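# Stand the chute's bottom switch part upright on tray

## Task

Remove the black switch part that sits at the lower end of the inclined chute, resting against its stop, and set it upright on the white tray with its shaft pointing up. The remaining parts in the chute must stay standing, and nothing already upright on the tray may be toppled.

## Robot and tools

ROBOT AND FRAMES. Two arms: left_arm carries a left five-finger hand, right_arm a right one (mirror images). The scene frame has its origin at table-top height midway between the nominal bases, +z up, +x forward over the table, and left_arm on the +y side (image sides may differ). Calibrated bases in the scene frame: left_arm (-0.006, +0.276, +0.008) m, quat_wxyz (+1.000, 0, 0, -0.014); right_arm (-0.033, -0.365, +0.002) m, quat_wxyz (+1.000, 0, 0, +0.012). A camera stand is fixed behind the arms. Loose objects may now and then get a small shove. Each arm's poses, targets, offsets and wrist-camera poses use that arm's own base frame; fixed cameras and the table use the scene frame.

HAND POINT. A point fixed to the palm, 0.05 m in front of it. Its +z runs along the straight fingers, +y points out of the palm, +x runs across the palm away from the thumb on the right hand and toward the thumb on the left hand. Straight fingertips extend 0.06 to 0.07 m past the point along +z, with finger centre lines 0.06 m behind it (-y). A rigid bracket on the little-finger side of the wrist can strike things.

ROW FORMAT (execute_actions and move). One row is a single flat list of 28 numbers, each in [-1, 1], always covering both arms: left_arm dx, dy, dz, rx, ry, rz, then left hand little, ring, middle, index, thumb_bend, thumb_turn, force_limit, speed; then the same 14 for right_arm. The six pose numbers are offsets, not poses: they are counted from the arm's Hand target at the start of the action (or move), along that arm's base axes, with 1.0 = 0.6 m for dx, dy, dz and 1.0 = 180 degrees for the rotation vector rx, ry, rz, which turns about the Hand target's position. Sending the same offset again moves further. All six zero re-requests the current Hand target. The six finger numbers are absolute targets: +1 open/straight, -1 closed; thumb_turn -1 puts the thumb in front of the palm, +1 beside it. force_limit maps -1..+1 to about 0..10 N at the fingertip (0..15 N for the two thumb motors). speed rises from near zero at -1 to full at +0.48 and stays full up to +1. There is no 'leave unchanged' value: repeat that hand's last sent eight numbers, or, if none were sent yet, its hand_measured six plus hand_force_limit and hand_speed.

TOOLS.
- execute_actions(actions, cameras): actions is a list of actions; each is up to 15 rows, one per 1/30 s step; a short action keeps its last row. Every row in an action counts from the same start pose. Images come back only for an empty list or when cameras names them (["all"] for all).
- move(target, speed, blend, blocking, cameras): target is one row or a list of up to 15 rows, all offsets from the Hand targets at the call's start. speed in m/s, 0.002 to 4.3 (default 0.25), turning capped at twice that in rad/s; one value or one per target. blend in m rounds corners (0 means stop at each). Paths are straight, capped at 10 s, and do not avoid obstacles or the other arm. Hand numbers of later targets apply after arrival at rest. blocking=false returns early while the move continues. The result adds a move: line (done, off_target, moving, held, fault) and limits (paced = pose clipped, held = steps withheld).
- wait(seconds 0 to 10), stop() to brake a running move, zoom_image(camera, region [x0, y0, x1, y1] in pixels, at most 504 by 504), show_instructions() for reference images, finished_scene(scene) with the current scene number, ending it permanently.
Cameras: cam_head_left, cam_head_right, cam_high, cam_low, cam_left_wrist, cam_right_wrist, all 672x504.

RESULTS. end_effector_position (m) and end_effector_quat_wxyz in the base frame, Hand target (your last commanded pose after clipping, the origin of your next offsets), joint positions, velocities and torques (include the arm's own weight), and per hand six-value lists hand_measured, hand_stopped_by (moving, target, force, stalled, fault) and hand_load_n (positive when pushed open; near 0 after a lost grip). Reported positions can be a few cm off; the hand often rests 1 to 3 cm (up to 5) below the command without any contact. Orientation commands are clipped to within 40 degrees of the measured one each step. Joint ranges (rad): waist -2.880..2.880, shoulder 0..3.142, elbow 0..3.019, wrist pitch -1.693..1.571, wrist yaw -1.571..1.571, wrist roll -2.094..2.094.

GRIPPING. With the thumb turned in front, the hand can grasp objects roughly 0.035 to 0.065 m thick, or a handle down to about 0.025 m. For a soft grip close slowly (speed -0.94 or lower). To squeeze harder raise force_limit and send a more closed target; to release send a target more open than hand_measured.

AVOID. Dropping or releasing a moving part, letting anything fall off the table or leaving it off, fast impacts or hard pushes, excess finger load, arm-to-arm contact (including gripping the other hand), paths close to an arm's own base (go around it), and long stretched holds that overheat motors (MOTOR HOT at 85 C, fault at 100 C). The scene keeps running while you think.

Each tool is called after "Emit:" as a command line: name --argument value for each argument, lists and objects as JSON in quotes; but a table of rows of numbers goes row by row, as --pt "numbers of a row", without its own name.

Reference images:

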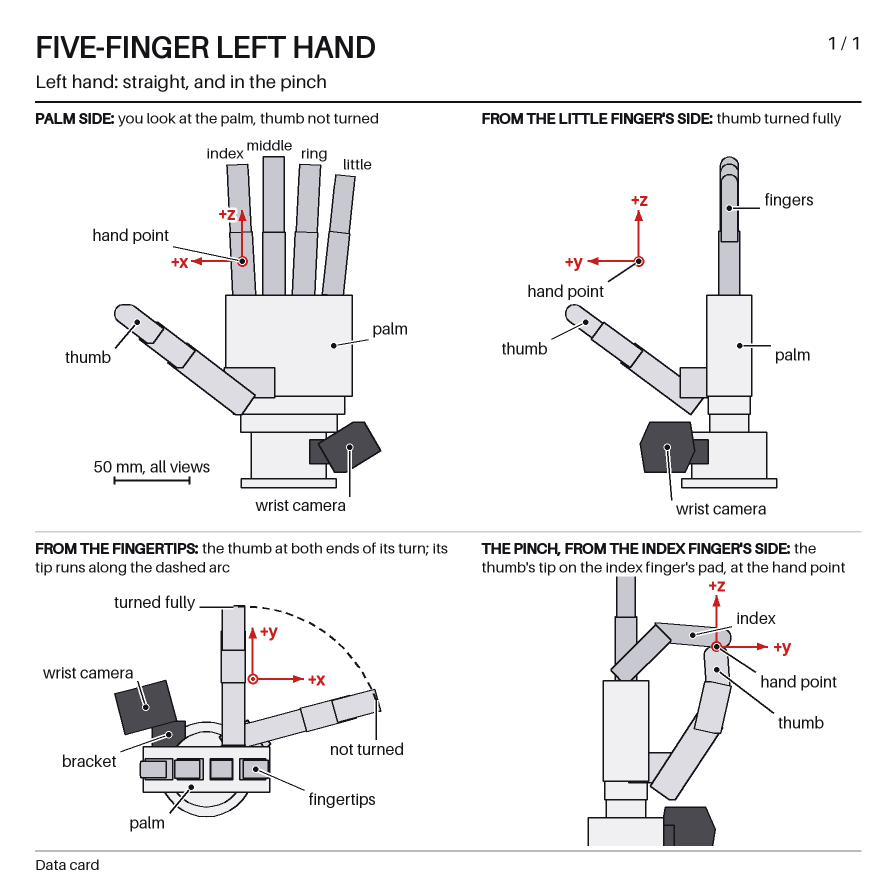

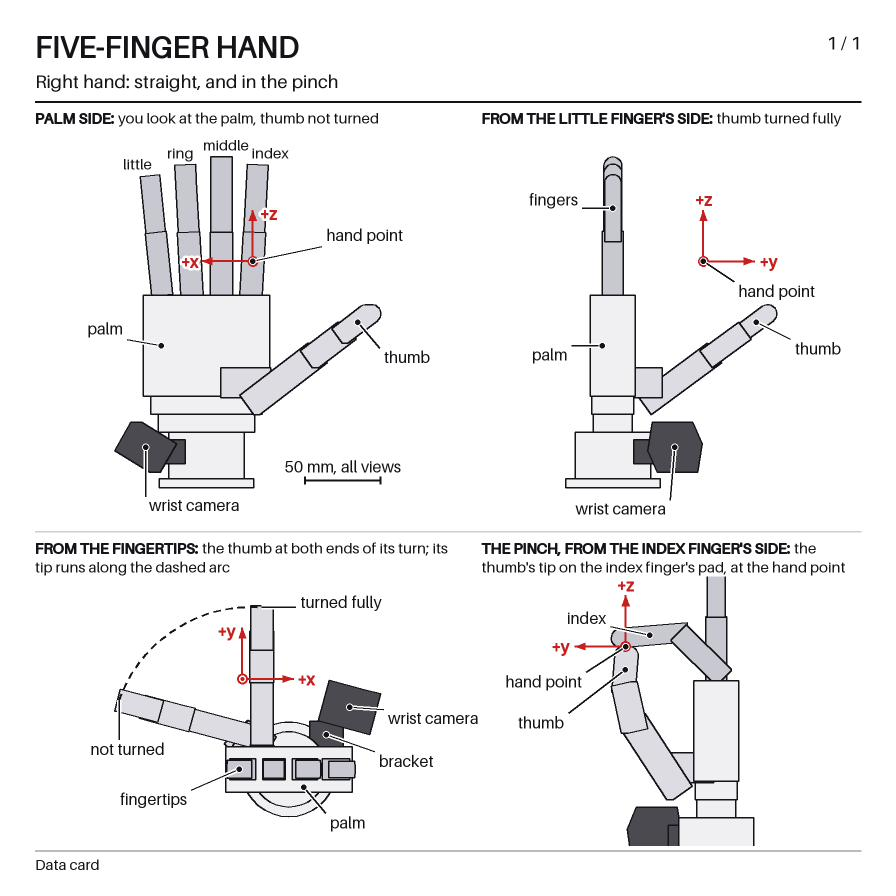

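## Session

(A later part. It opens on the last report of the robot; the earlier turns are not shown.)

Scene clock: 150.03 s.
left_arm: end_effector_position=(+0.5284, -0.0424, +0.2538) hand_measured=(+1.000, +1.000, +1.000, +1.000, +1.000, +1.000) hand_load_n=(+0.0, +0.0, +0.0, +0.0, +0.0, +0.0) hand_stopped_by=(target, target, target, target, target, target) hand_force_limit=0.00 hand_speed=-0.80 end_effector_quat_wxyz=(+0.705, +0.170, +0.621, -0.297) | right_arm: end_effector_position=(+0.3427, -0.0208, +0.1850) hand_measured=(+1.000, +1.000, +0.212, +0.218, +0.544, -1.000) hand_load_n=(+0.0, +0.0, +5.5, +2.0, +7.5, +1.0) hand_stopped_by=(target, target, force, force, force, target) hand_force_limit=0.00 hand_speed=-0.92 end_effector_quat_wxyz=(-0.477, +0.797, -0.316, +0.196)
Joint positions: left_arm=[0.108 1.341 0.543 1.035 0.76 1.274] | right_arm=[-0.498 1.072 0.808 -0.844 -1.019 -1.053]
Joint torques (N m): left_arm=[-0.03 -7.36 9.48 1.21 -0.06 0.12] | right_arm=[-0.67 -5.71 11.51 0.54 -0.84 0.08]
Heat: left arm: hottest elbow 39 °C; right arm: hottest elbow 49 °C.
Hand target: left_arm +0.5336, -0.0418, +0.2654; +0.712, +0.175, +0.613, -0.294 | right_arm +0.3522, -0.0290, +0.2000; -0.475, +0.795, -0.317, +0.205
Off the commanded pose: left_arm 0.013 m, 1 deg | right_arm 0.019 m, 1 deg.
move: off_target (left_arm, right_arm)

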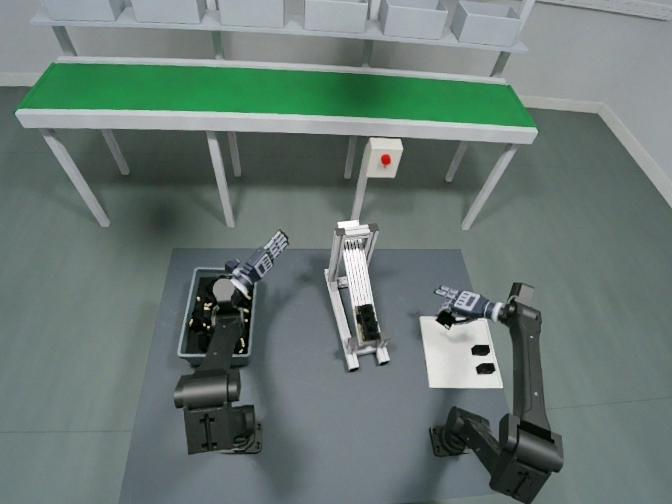

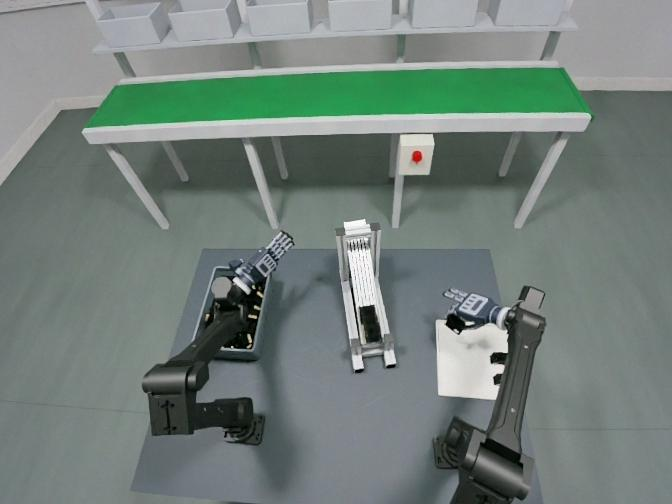

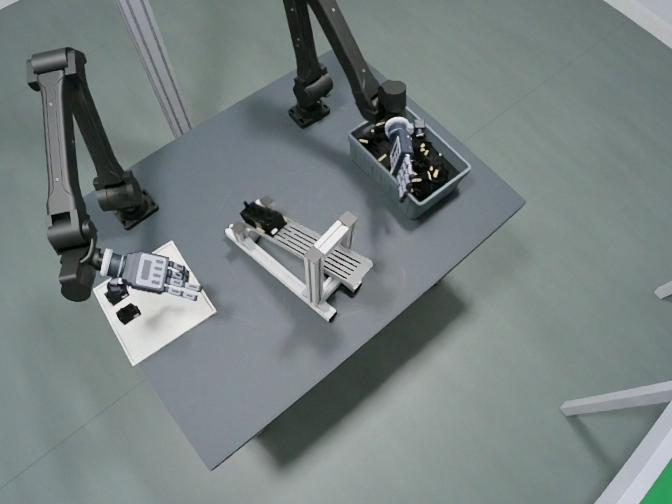

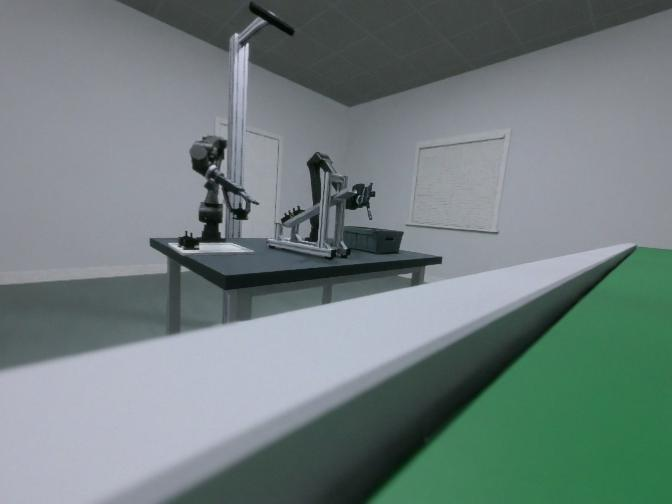

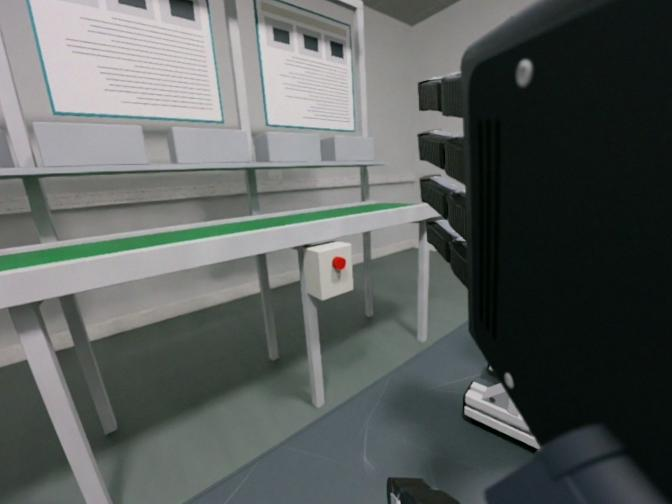

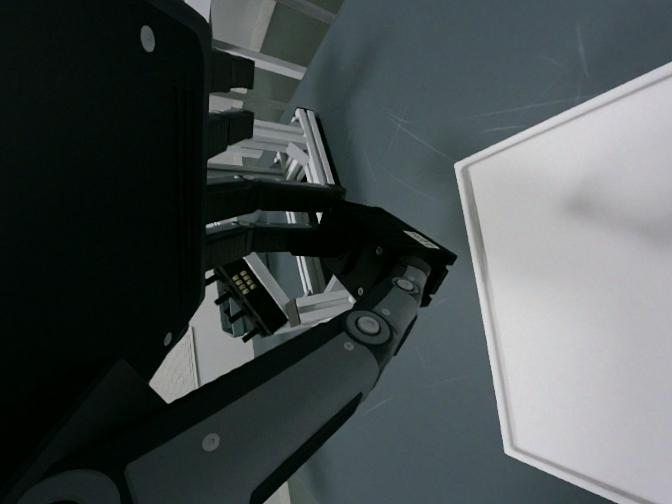

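Emit:
move --target '[0,0,0,0,0,0,1,1,1,1,1,1,0,-0.8,0,0,-0.2083,0,0,0,1,1,0.0,0.0,0.25,-1,0.0,-0.92]' --speed 0.13 --cameras '["cam_right_wrist","cam_high","cam_low","cam_head_left"]'

Emit:
zoom_image --camera "cam_high" --region '[80, 240, 220, 360]'

Emit:
zoom_image --camera "cam_low" --region '[170, 190, 270, 260]'

Emit:
zoom_image --camera "cam_right_wrist" --region '[280, 160, 500, 340]'

Scene clock: 161.93 s.
left_arm: end_effector_position=(+0.5284, -0.0424, +0.2538) hand_measured=(+1.000, +1.000, +1.000, +1.000, +1.000, +1.000) hand_load_n=(+0.0, +0.0, +0.0, +0.0, +0.5, +0.0) hand_stopped_by=(target, target, target, target, target, target) hand_force_limit=0.00 hand_speed=-0.80 end_effector_quat_wxyz=(+0.705, +0.170, +0.621, -0.297) | right_arm: end_effector_position=(+0.3500, -0.0251, +0.0765) hand_measured=(+1.000, +1.000, +0.212, +0.218, +0.544, -1.000) hand_load_n=(+0.0, -0.5, +5.5, +2.0, +7.5, +0.5) hand_stopped_by=(target, target, force, force, force, target) hand_force_limit=0.00 hand_speed=-0.92 end_effector_quat_wxyz=(-0.476, +0.797, -0.313, +0.202)
Joint positions: left_arm=[0.108 1.341 0.543 1.035 0.76 1.274] | right_arm=[-0.499 1.245 0.618 -0.466 -1.019 -1.052]
Joint torques (N m): left_arm=[-0.09 -7.3 9.47 1.22 -0.07 0.12] | right_arm=[-0.67 -6.83 7.27 1.47 -0.89 0.06]
Heat: left arm: hottest elbow 40 °C; right arm: hottest elbow 50 °C.
Hand target: left_arm +0.5336, -0.0418, +0.2654; +0.712, +0.175, +0.613, -0.294 | right_arm +0.3522, -0.0289, +0.0750; -0.475, +0.795, -0.317, +0.205
Off the commanded pose: left_arm 0.013 m, 1 deg | right_arm 0.005 m, 1 deg.
move: off_target (left_arm)
Images, in order (width x height): cam_head_left 672x504, cam_high 672x504, cam_low 672x504, cam_right_wrist 672x504.

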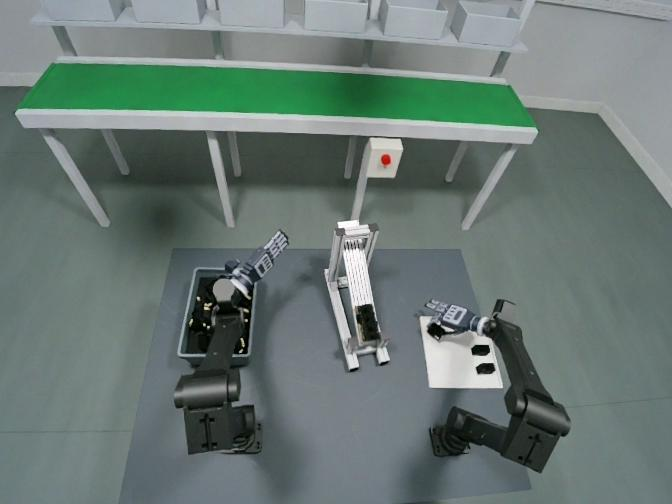

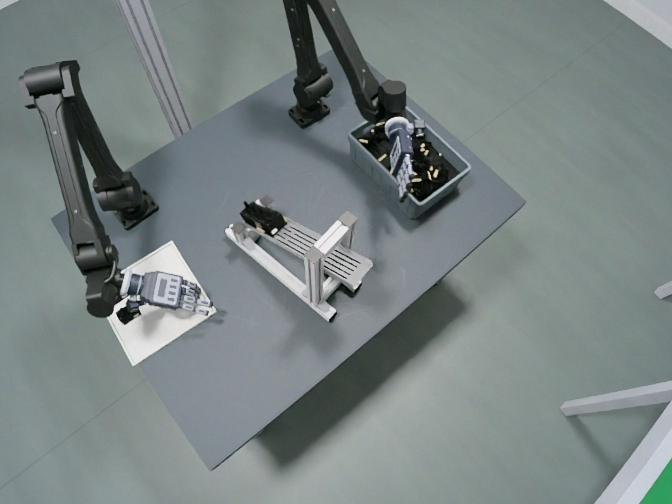

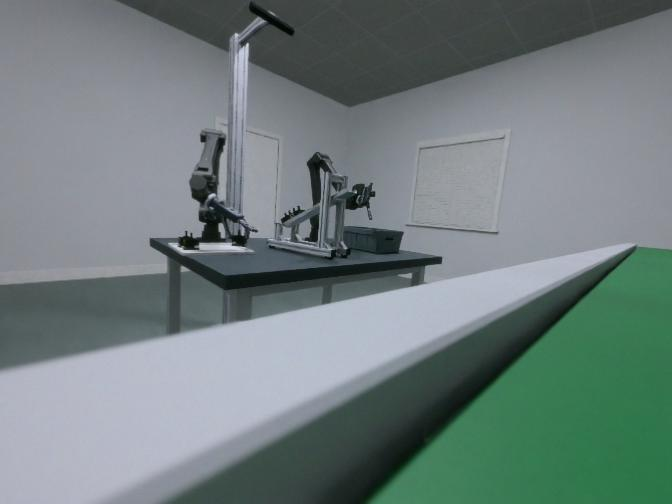

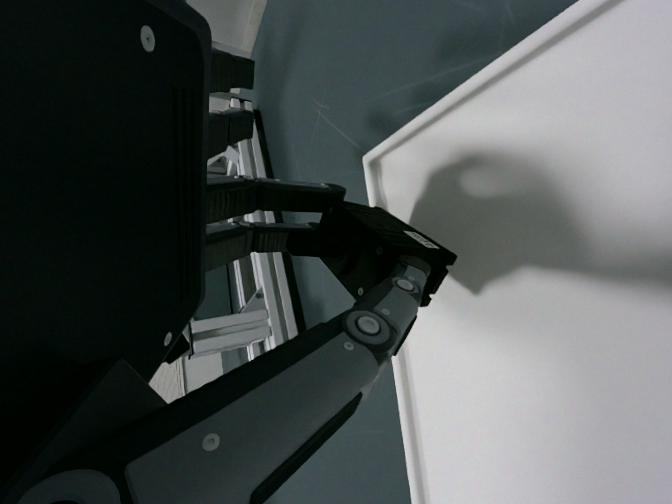

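Scaled by 3.600 from the camera's 672x504 image, which has a finer 960x720 frame.

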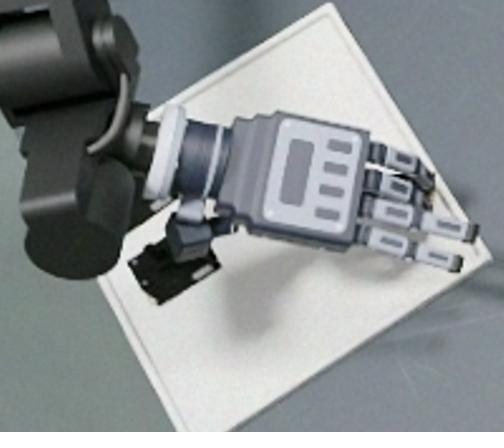

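Scaled by 5.040 from the camera's 672x504 image, which has a finer 960x720 frame.

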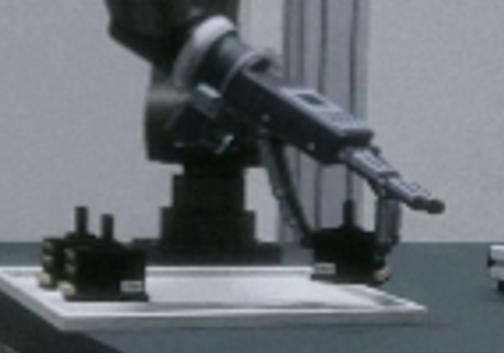

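Scaled by 2.291 from the camera's 672x504 image, which has a finer 960x720 frame.

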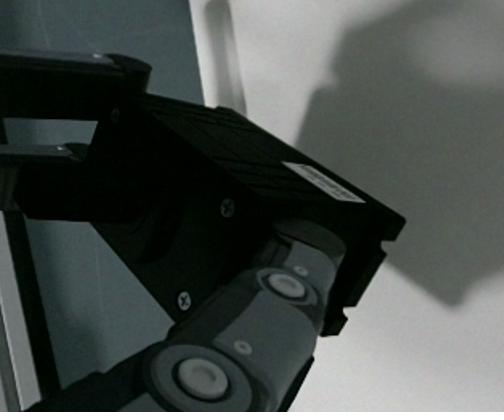

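Emit:
move --target '[0,0,0,0,0,0,1,1,1,1,1,1,0,-0.8,-0.008,-0.02,-0.0383,0,0,0,1,1,0.0,0.0,0.25,-1,0.0,-0.92]' --speed 0.06 --cameras '["cam_right_wrist","cam_high","cam_low","cam_head_left"]'

Emit:
zoom_image --camera "cam_low" --region '[200, 210, 260, 260]'

Emit:
zoom_image --camera "cam_right_wrist" --region '[280, 160, 500, 340]'

Emit:
zoom_image --camera "cam_head_left" --region '[410, 290, 500, 380]'

Scene clock: 175.63 s.
left_arm: end_effector_position=(+0.5284, -0.0424, +0.2538) hand_measured=(+1.000, +1.000, +1.000, +1.000, +1.000, +1.000) hand_load_n=(+0.0, +0.0, +0.0, +0.0, +0.0, -0.5) hand_stopped_by=(target, target, target, target, target, target) hand_force_limit=0.00 hand_speed=-0.80 end_effector_quat_wxyz=(+0.705, +0.170, +0.621, -0.297) | right_arm: end_effector_position=(+0.3452, -0.0352, +0.0567) hand_measured=(+1.000, +1.000, +0.212, +0.218, +0.544, -1.000) hand_load_n=(+0.0, -0.5, +5.5, +2.5, +7.5, +1.5) hand_stopped_by=(target, target, force, force, force, target) hand_force_limit=0.00 hand_speed=-0.92 end_effector_quat_wxyz=(-0.478, +0.793, -0.320, +0.198)
Joint positions: left_arm=[0.108 1.341 0.543 1.035 0.76 1.274] | right_arm=[-0.538 1.304 0.604 -0.449 -1.037 -1.098]
Joint torques (N m): left_arm=[-0.03 -7.24 9.47 1.18 -0.07 0.12] | right_arm=[-0.56 -6.53 6.74 1.36 -0.84 -0.19]
Heat: left arm: hottest elbow 40 °C; right arm: hottest elbow 48 °C.
Hand target: left_arm +0.5336, -0.0418, +0.2654; +0.712, +0.175, +0.613, -0.294 | right_arm +0.3474, -0.0409, +0.0521; -0.475, +0.795, -0.317, +0.205
Off the commanded pose: left_arm 0.013 m, 1 deg | right_arm 0.008 m, 1 deg.
move: off_target (left_arm)
Images, in order (width x height): cam_head_left 672x504, cam_high 672x504, cam_low 672x504, cam_right_wrist 672x504.

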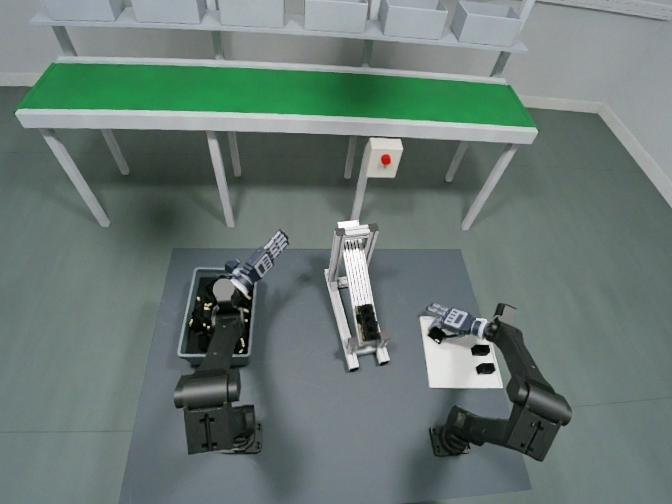

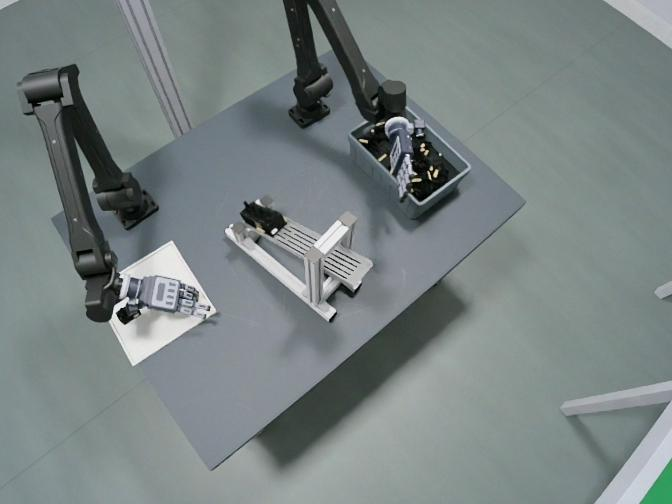

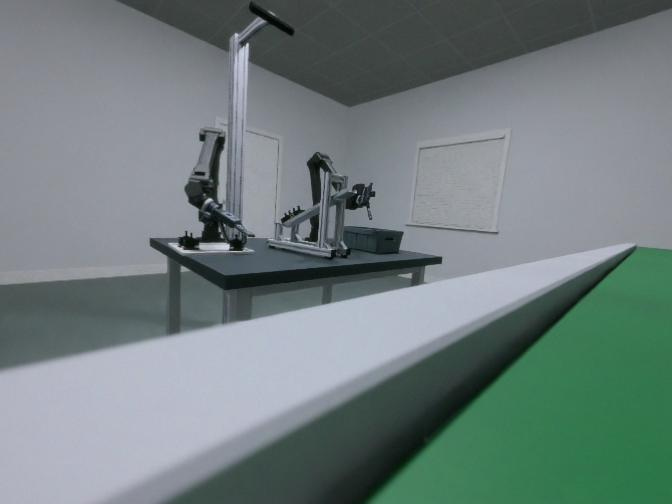

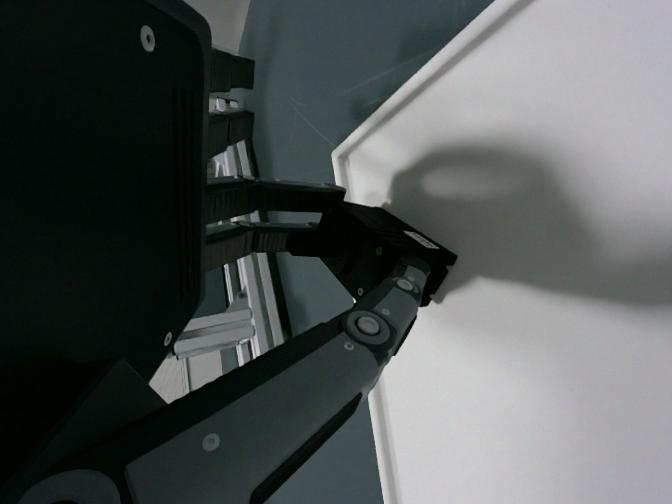

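Scaled by 8.400 from the camera's 672x504 image, which has a finer 960x720 frame.

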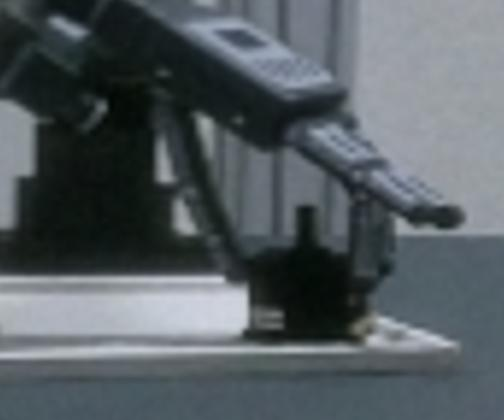

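Scaled by 2.291 from the camera's 672x504 image, which has a finer 960x720 frame.

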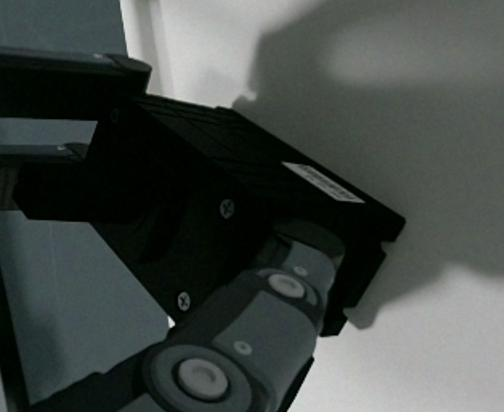

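Scaled by 5.600 from the camera's 672x504 image, which has a finer 960x720 frame.

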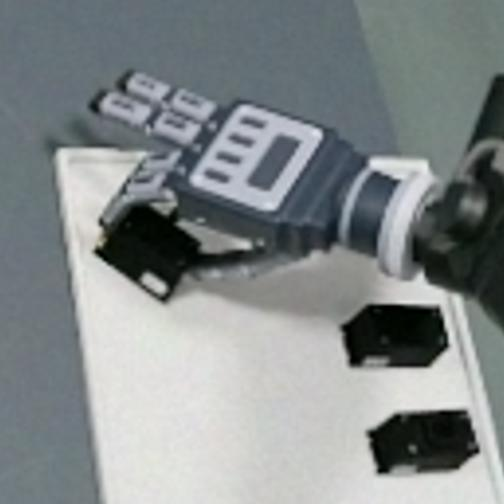

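Emit:
move --target '[0,0,0,0,0,0,1,1,1,1,1,1,0,-0.8,-0.008,-0.042,0.008,0,0,0,1,1,0.0,0.0,0.25,-1,0.0,-0.92]' --speed 0.06 --cameras '["cam_right_wrist","cam_high","cam_head_left"]'

Emit:
zoom_image --camera "cam_head_left" --region '[410, 290, 500, 380]'

Emit:
zoom_image --camera "cam_high" --region '[80, 240, 220, 360]'

Scene clock: 190.67 s.
left_arm: end_effector_position=(+0.5284, -0.0424, +0.2538) hand_measured=(+1.000, +1.000, +1.000, +1.000, +1.000, +1.000) hand_load_n=(+0.0, +0.0, +0.0, -0.5, +0.0, +0.0) hand_stopped_by=(target, target, target, target, target, target) hand_force_limit=0.00 hand_speed=-0.80 end_effector_quat_wxyz=(+0.705, +0.170, +0.621, -0.297) | right_arm: end_effector_position=(+0.3341, -0.0514, +0.0561) hand_measured=(+1.000, +1.000, +0.212, +0.218, +0.544, -1.000) hand_load_n=(-0.5, +0.0, +6.5, +3.5, +6.0, +1.0) hand_stopped_by=(target, target, force, force, force, target) hand_force_limit=0.00 hand_speed=-0.92 end_effector_quat_wxyz=(-0.484, +0.792, -0.316, +0.197)
Joint positions: left_arm=[0.108 1.341 0.543 1.035 0.76 1.274] | right_arm=[-0.607 1.326 0.627 -0.568 -1.076 -1.235]
Joint torques (N m): left_arm=[-0.15 -7.24 9.5 1.22 -0.07 0.11] | right_arm=[-0.85 -6.07 8.9 0.16 -0.35 -0.15]
Heat: left arm: hottest elbow 40 °C; right arm: hottest elbow 47 °C.
Hand target: left_arm +0.5336, -0.0418, +0.2654; +0.712, +0.175, +0.613, -0.294 | right_arm +0.3427, -0.0662, +0.0570; -0.475, +0.795, -0.317, +0.205
Off the commanded pose: left_arm 0.013 m, 1 deg | right_arm 0.017 m, 1 deg.
move: off_target (left_arm, right_arm)
Images, in order (width x height): cam_head_left 672x504, cam_high 672x504, cam_right_wrist 672x504.

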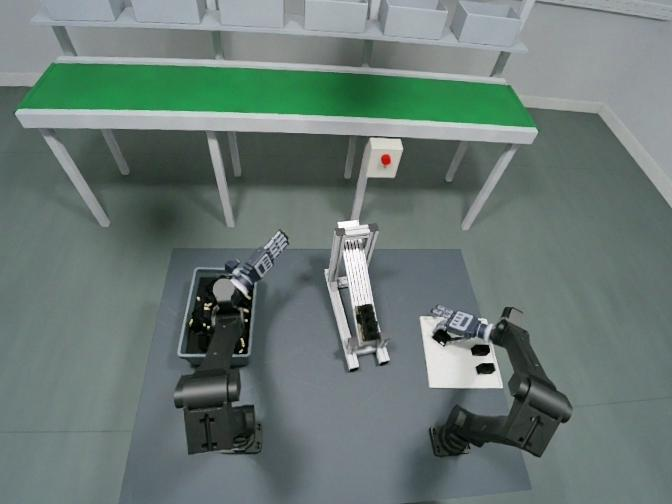

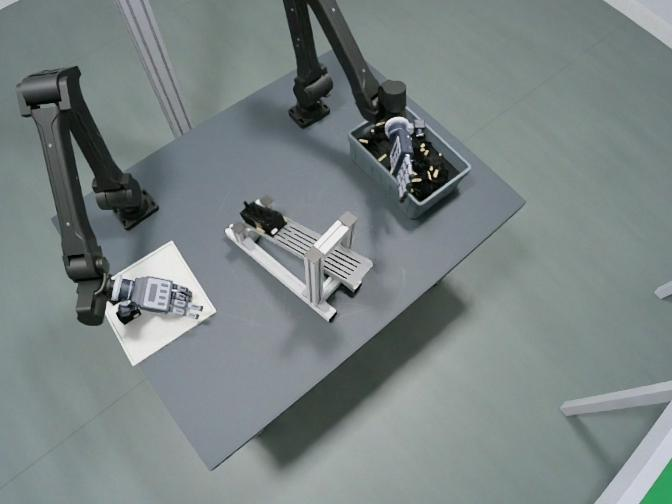

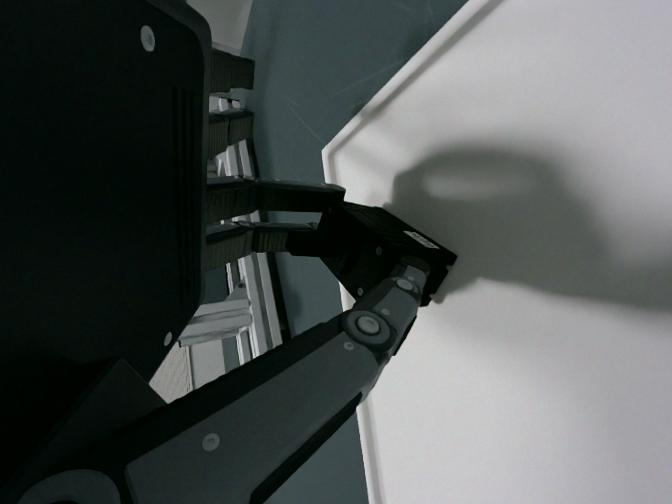

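Scaled by 5.600 from the camera's 672x504 image, which has a finer 960x720 frame.

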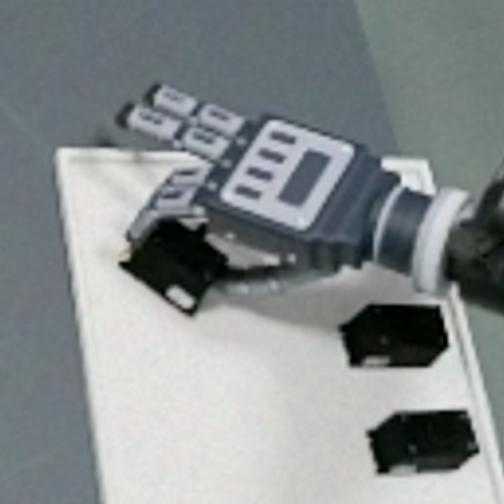

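Scaled by 3.600 from the camera's 672x504 image, which has a finer 960x720 frame.

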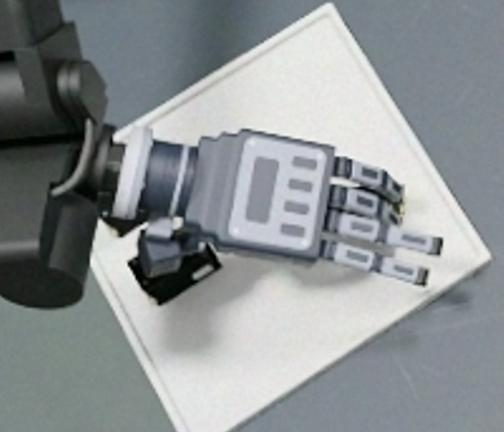

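Emit:
zoom_image --camera "cam_right_wrist" --region '[280, 160, 500, 340]'

Emit:
execute_actions --actions '[]' --cameras '["cam_low"]'

Emit:
zoom_image --camera "cam_low" --region '[170, 200, 270, 260]'

Scaled by 2.291 from the camera's 672x504 image, which has a finer 960x720 frame.

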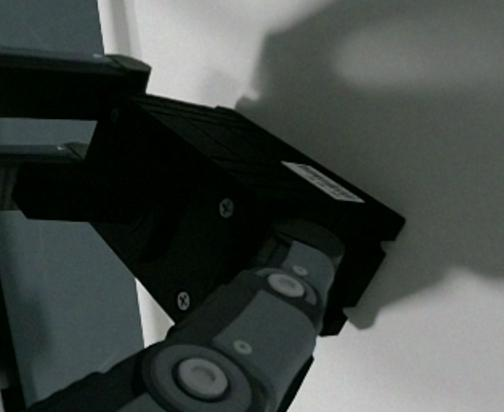

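Scene clock: 197.77 s.
left_arm: end_effector_position=(+0.5284, -0.0424, +0.2538) hand_measured=(+1.000, +1.000, +1.000, +1.000, +1.000, +1.000) hand_load_n=(+0.0, +0.0, +0.0, +0.0, +0.0, +0.0) hand_stopped_by=(target, target, target, target, target, target) hand_force_limit=0.00 hand_speed=-0.80 end_effector_quat_wxyz=(+0.705, +0.170, +0.621, -0.297) | right_arm: end_effector_position=(+0.3341, -0.0514, +0.0561) hand_measured=(+1.000, +1.000, +0.212, +0.218, +0.544, -1.000) hand_load_n=(+0.0, +0.0, +6.5, +3.5, +6.5, +1.0) hand_stopped_by=(target, target, force, force, force, target) hand_force_limit=0.00 hand_speed=-0.92 end_effector_quat_wxyz=(-0.484, +0.792, -0.316, +0.197)
Joint positions: left_arm=[0.108 1.341 0.543 1.035 0.76 1.274] | right_arm=[-0.607 1.326 0.627 -0.568 -1.076 -1.235]
Joint velocities: within noise
Joint torques (N m): left_arm=[0.09 -7.24 9.5 1.21 -0.07 0.13] | right_arm=[-1.44 -5.95 8.96 0.25 -0.33 -0.17]
Heat: left arm: hottest elbow 40 °C; right arm: hottest elbow 47 °C.
Hand target: left_arm +0.5336, -0.0418, +0.2654; +0.712, +0.175, +0.613, -0.294 | right_arm +0.3427, -0.0662, +0.0570; -0.475, +0.795, -0.317, +0.205
Off the commanded pose: left_arm 0.013 m, 1 deg | right_arm 0.017 m, 1 deg.
Images, in order (width x height): cam_low 672x504.

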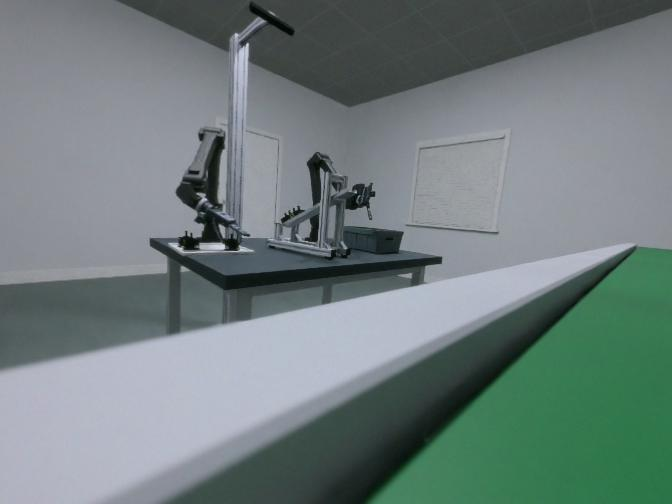

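Scaled by 5.040 from the camera's 672x504 image, which has a finer 960x720 frame.

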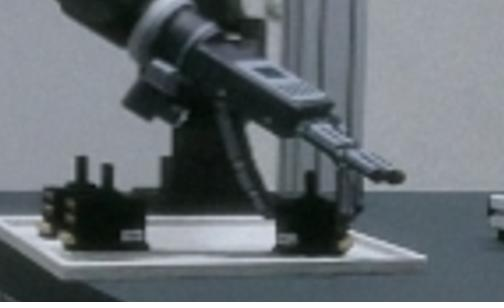

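Emit:
move --target '[0,0,0,0,0,0,1,1,1,1,1,1,0,-0.8,-0.01,0.02,-0.02,0,0,0,1,1,0.0,0.0,0.25,-1,0.0,-0.92]' --speed 0.04 --cameras '["cam_right_wrist","cam_low"]'

Emit:
zoom_image --camera "cam_right_wrist" --region '[280, 160, 500, 340]'

Emit:
zoom_image --camera "cam_low" --region '[200, 210, 260, 260]'

Scene clock: 210.43 s.
left_arm: end_effector_position=(+0.5284, -0.0424, +0.2538) hand_measured=(+1.000, +1.000, +1.000, +1.000, +1.000, +1.000) hand_load_n=(+0.0, +0.0, +0.0, +0.0, +0.0, +0.0) hand_stopped_by=(target, target, target, target, target, target) hand_force_limit=0.00 hand_speed=-0.80 end_effector_quat_wxyz=(+0.705, +0.170, +0.621, -0.297) | right_arm: end_effector_position=(+0.3379, -0.0538, +0.0555) hand_measured=(+1.000, +1.000, +0.212, +0.218, +0.544, -1.000) hand_load_n=(+0.0, +0.0, +6.0, +4.5, +6.5, +1.5) hand_stopped_by=(target, target, force, force, force, target) hand_force_limit=0.00 hand_speed=-0.92 end_effector_quat_wxyz=(-0.482, +0.789, -0.321, +0.204)
Joint positions: left_arm=[0.108 1.341 0.543 1.035 0.76 1.274] | right_arm=[-0.607 1.326 0.622 -0.528 -1.072 -1.203]
Joint torques (N m): left_arm=[-0.15 -7.18 9.48 1.21 -0.06 0.12] | right_arm=[0.32 -6.53 5.85 1.57 -0.29 -0.18]
Heat: left arm: hottest elbow 40 °C; right arm: hottest elbow 47 °C.
Hand target: left_arm +0.5336, -0.0418, +0.2654; +0.712, +0.175, +0.613, -0.294 | right_arm +0.3366, -0.0542, +0.0449; -0.475, +0.795, -0.317, +0.205
Off the commanded pose: left_arm 0.013 m, 1 deg | right_arm 0.011 m, 1 deg.
move: off_target (left_arm, right_arm)
Images, in order (width x height): cam_low 672x504, cam_right_wrist 672x504.

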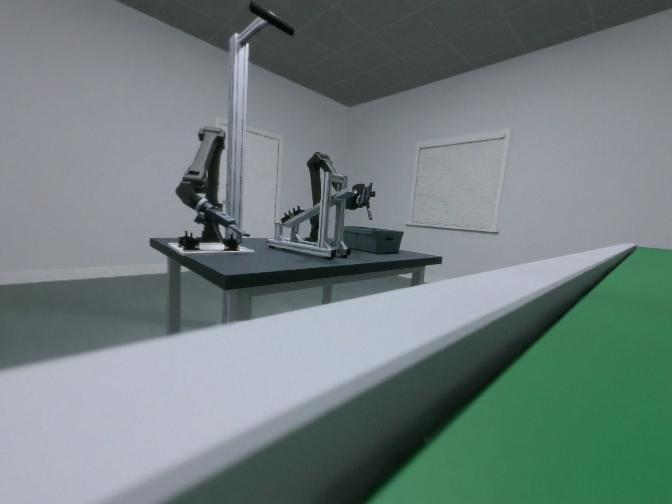

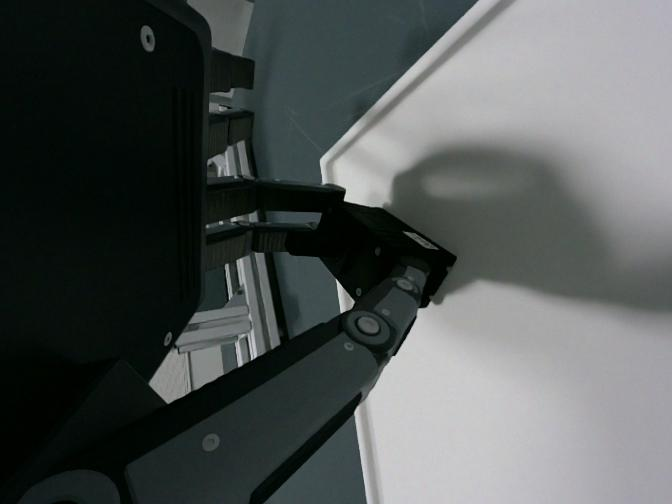

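Scaled by 2.291 from the camera's 672x504 image, which has a finer 960x720 frame.

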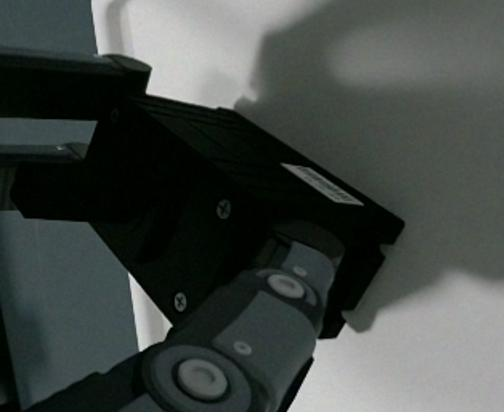

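Scaled by 8.400 from the camera's 672x504 image, which has a finer 960x720 frame.

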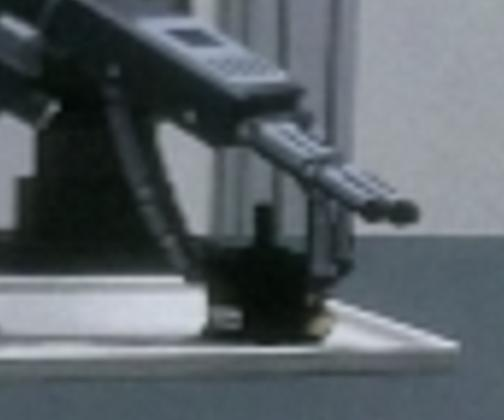

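Emit:
move --pt "0 0 0 0 0 0 1 1 1 1 1 1 0 -0.8 0.002 0.001 0.018 0 0 0 1 1 0.0 0.0 0.25 -1 0.0 -0.92" --pt "0 0 0 0 0 0 1 1 1 1 1 1 0 -0.8 0.002 0.001 0.018 0 0 0 1 1 0.5 0.5 0.72 -1 0.0 -0.86" --speed 0.03 --cameras '["cam_right_wrist","cam_low","cam_high"]'

Emit:
zoom_image --camera "cam_right_wrist" --region '[260, 140, 500, 340]'

Emit:
zoom_image --camera "cam_low" --region '[200, 210, 260, 260]'

Scene clock: 237.43 s.
left_arm: end_effector_position=(+0.5284, -0.0424, +0.2538) hand_measured=(+1.000, +1.000, +1.000, +1.000, +1.000, +1.000) hand_load_n=(+0.0, +0.0, +0.0, +0.0, +0.0, +0.0) hand_stopped_by=(target, target, target, target, target, target) hand_force_limit=0.00 hand_speed=-0.80 end_effector_quat_wxyz=(+0.705, +0.170, +0.621, -0.297) | right_arm: end_effector_position=(+0.3376, -0.0557, +0.0546) hand_measured=(+1.000, +1.000, +0.500, +0.500, +0.720, -1.000) hand_load_n=(+0.0, +0.0, +0.0, +0.0, +0.0, +0.0) hand_stopped_by=(target, target, target, target, target, target) hand_force_limit=0.00 hand_speed=-0.86 end_effector_quat_wxyz=(-0.476, +0.792, -0.323, +0.205)
Joint positions: left_arm=[0.108 1.341 0.543 1.035 0.76 1.274] | right_arm=[-0.606 1.323 0.622 -0.527 -1.058 -1.202]
Joint torques (N m): left_arm=[-0.03 -7.3 9.51 1.17 -0.07 0.13] | right_arm=[0.79 -8.12 6.67 0.53 -0.81 -0.1]
Heat: left arm: hottest elbow 40 °C; right arm: hottest elbow 44 °C.
Hand target: left_arm +0.5336, -0.0418, +0.2654; +0.712, +0.175, +0.613, -0.294 | right_arm +0.3378, -0.0535, +0.0557; -0.475, +0.795, -0.317, +0.205
Off the commanded pose: left_arm 0.013 m, 1 deg | right_arm 0.002 m, 1 deg.
move: off_target (left_arm)
Images, in order (width x height): cam_high 672x504, cam_low 672x504, cam_right_wrist 672x504.

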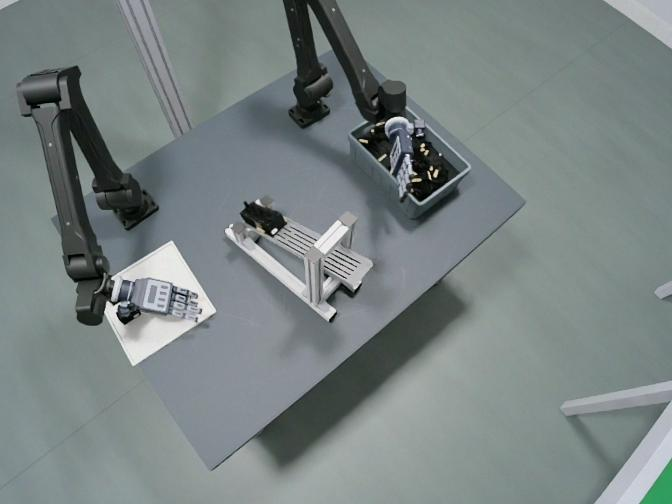

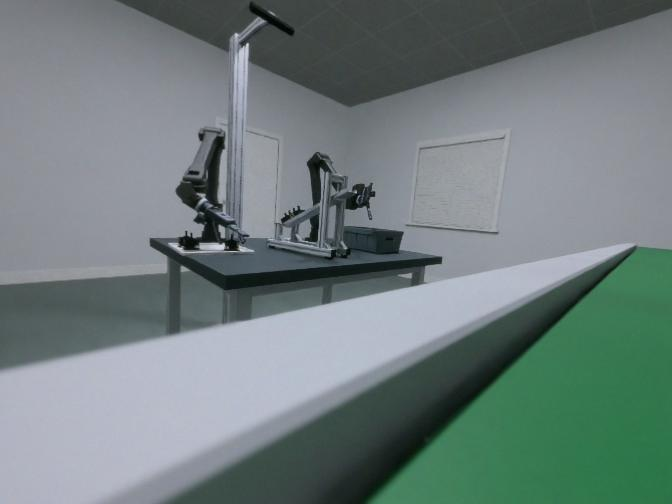

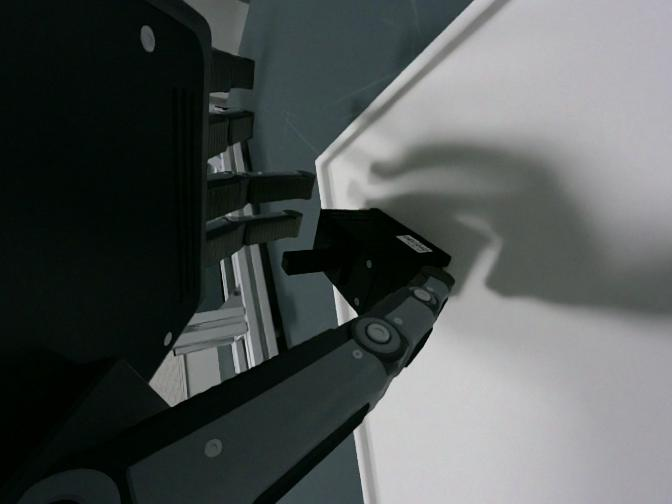

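Scaled by 2.100 from the camera's 672x504 image, which has a finer 960x720 frame.

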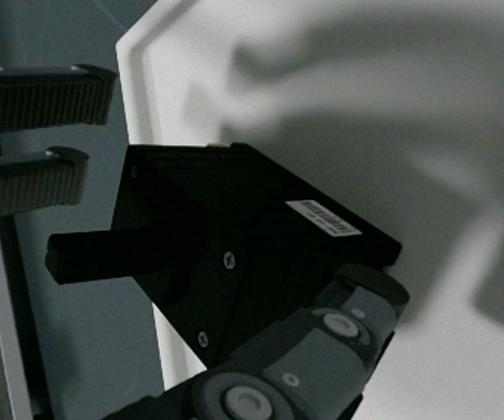

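Scaled by 8.400 from the camera's 672x504 image, which has a finer 960x720 frame.

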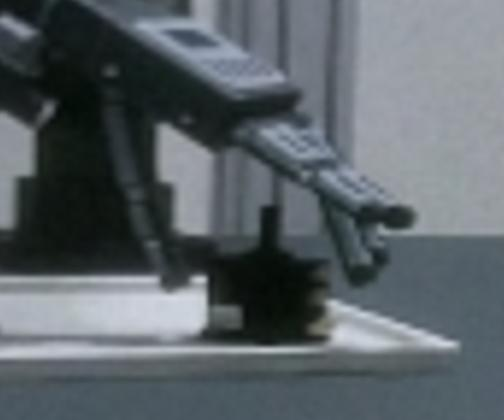

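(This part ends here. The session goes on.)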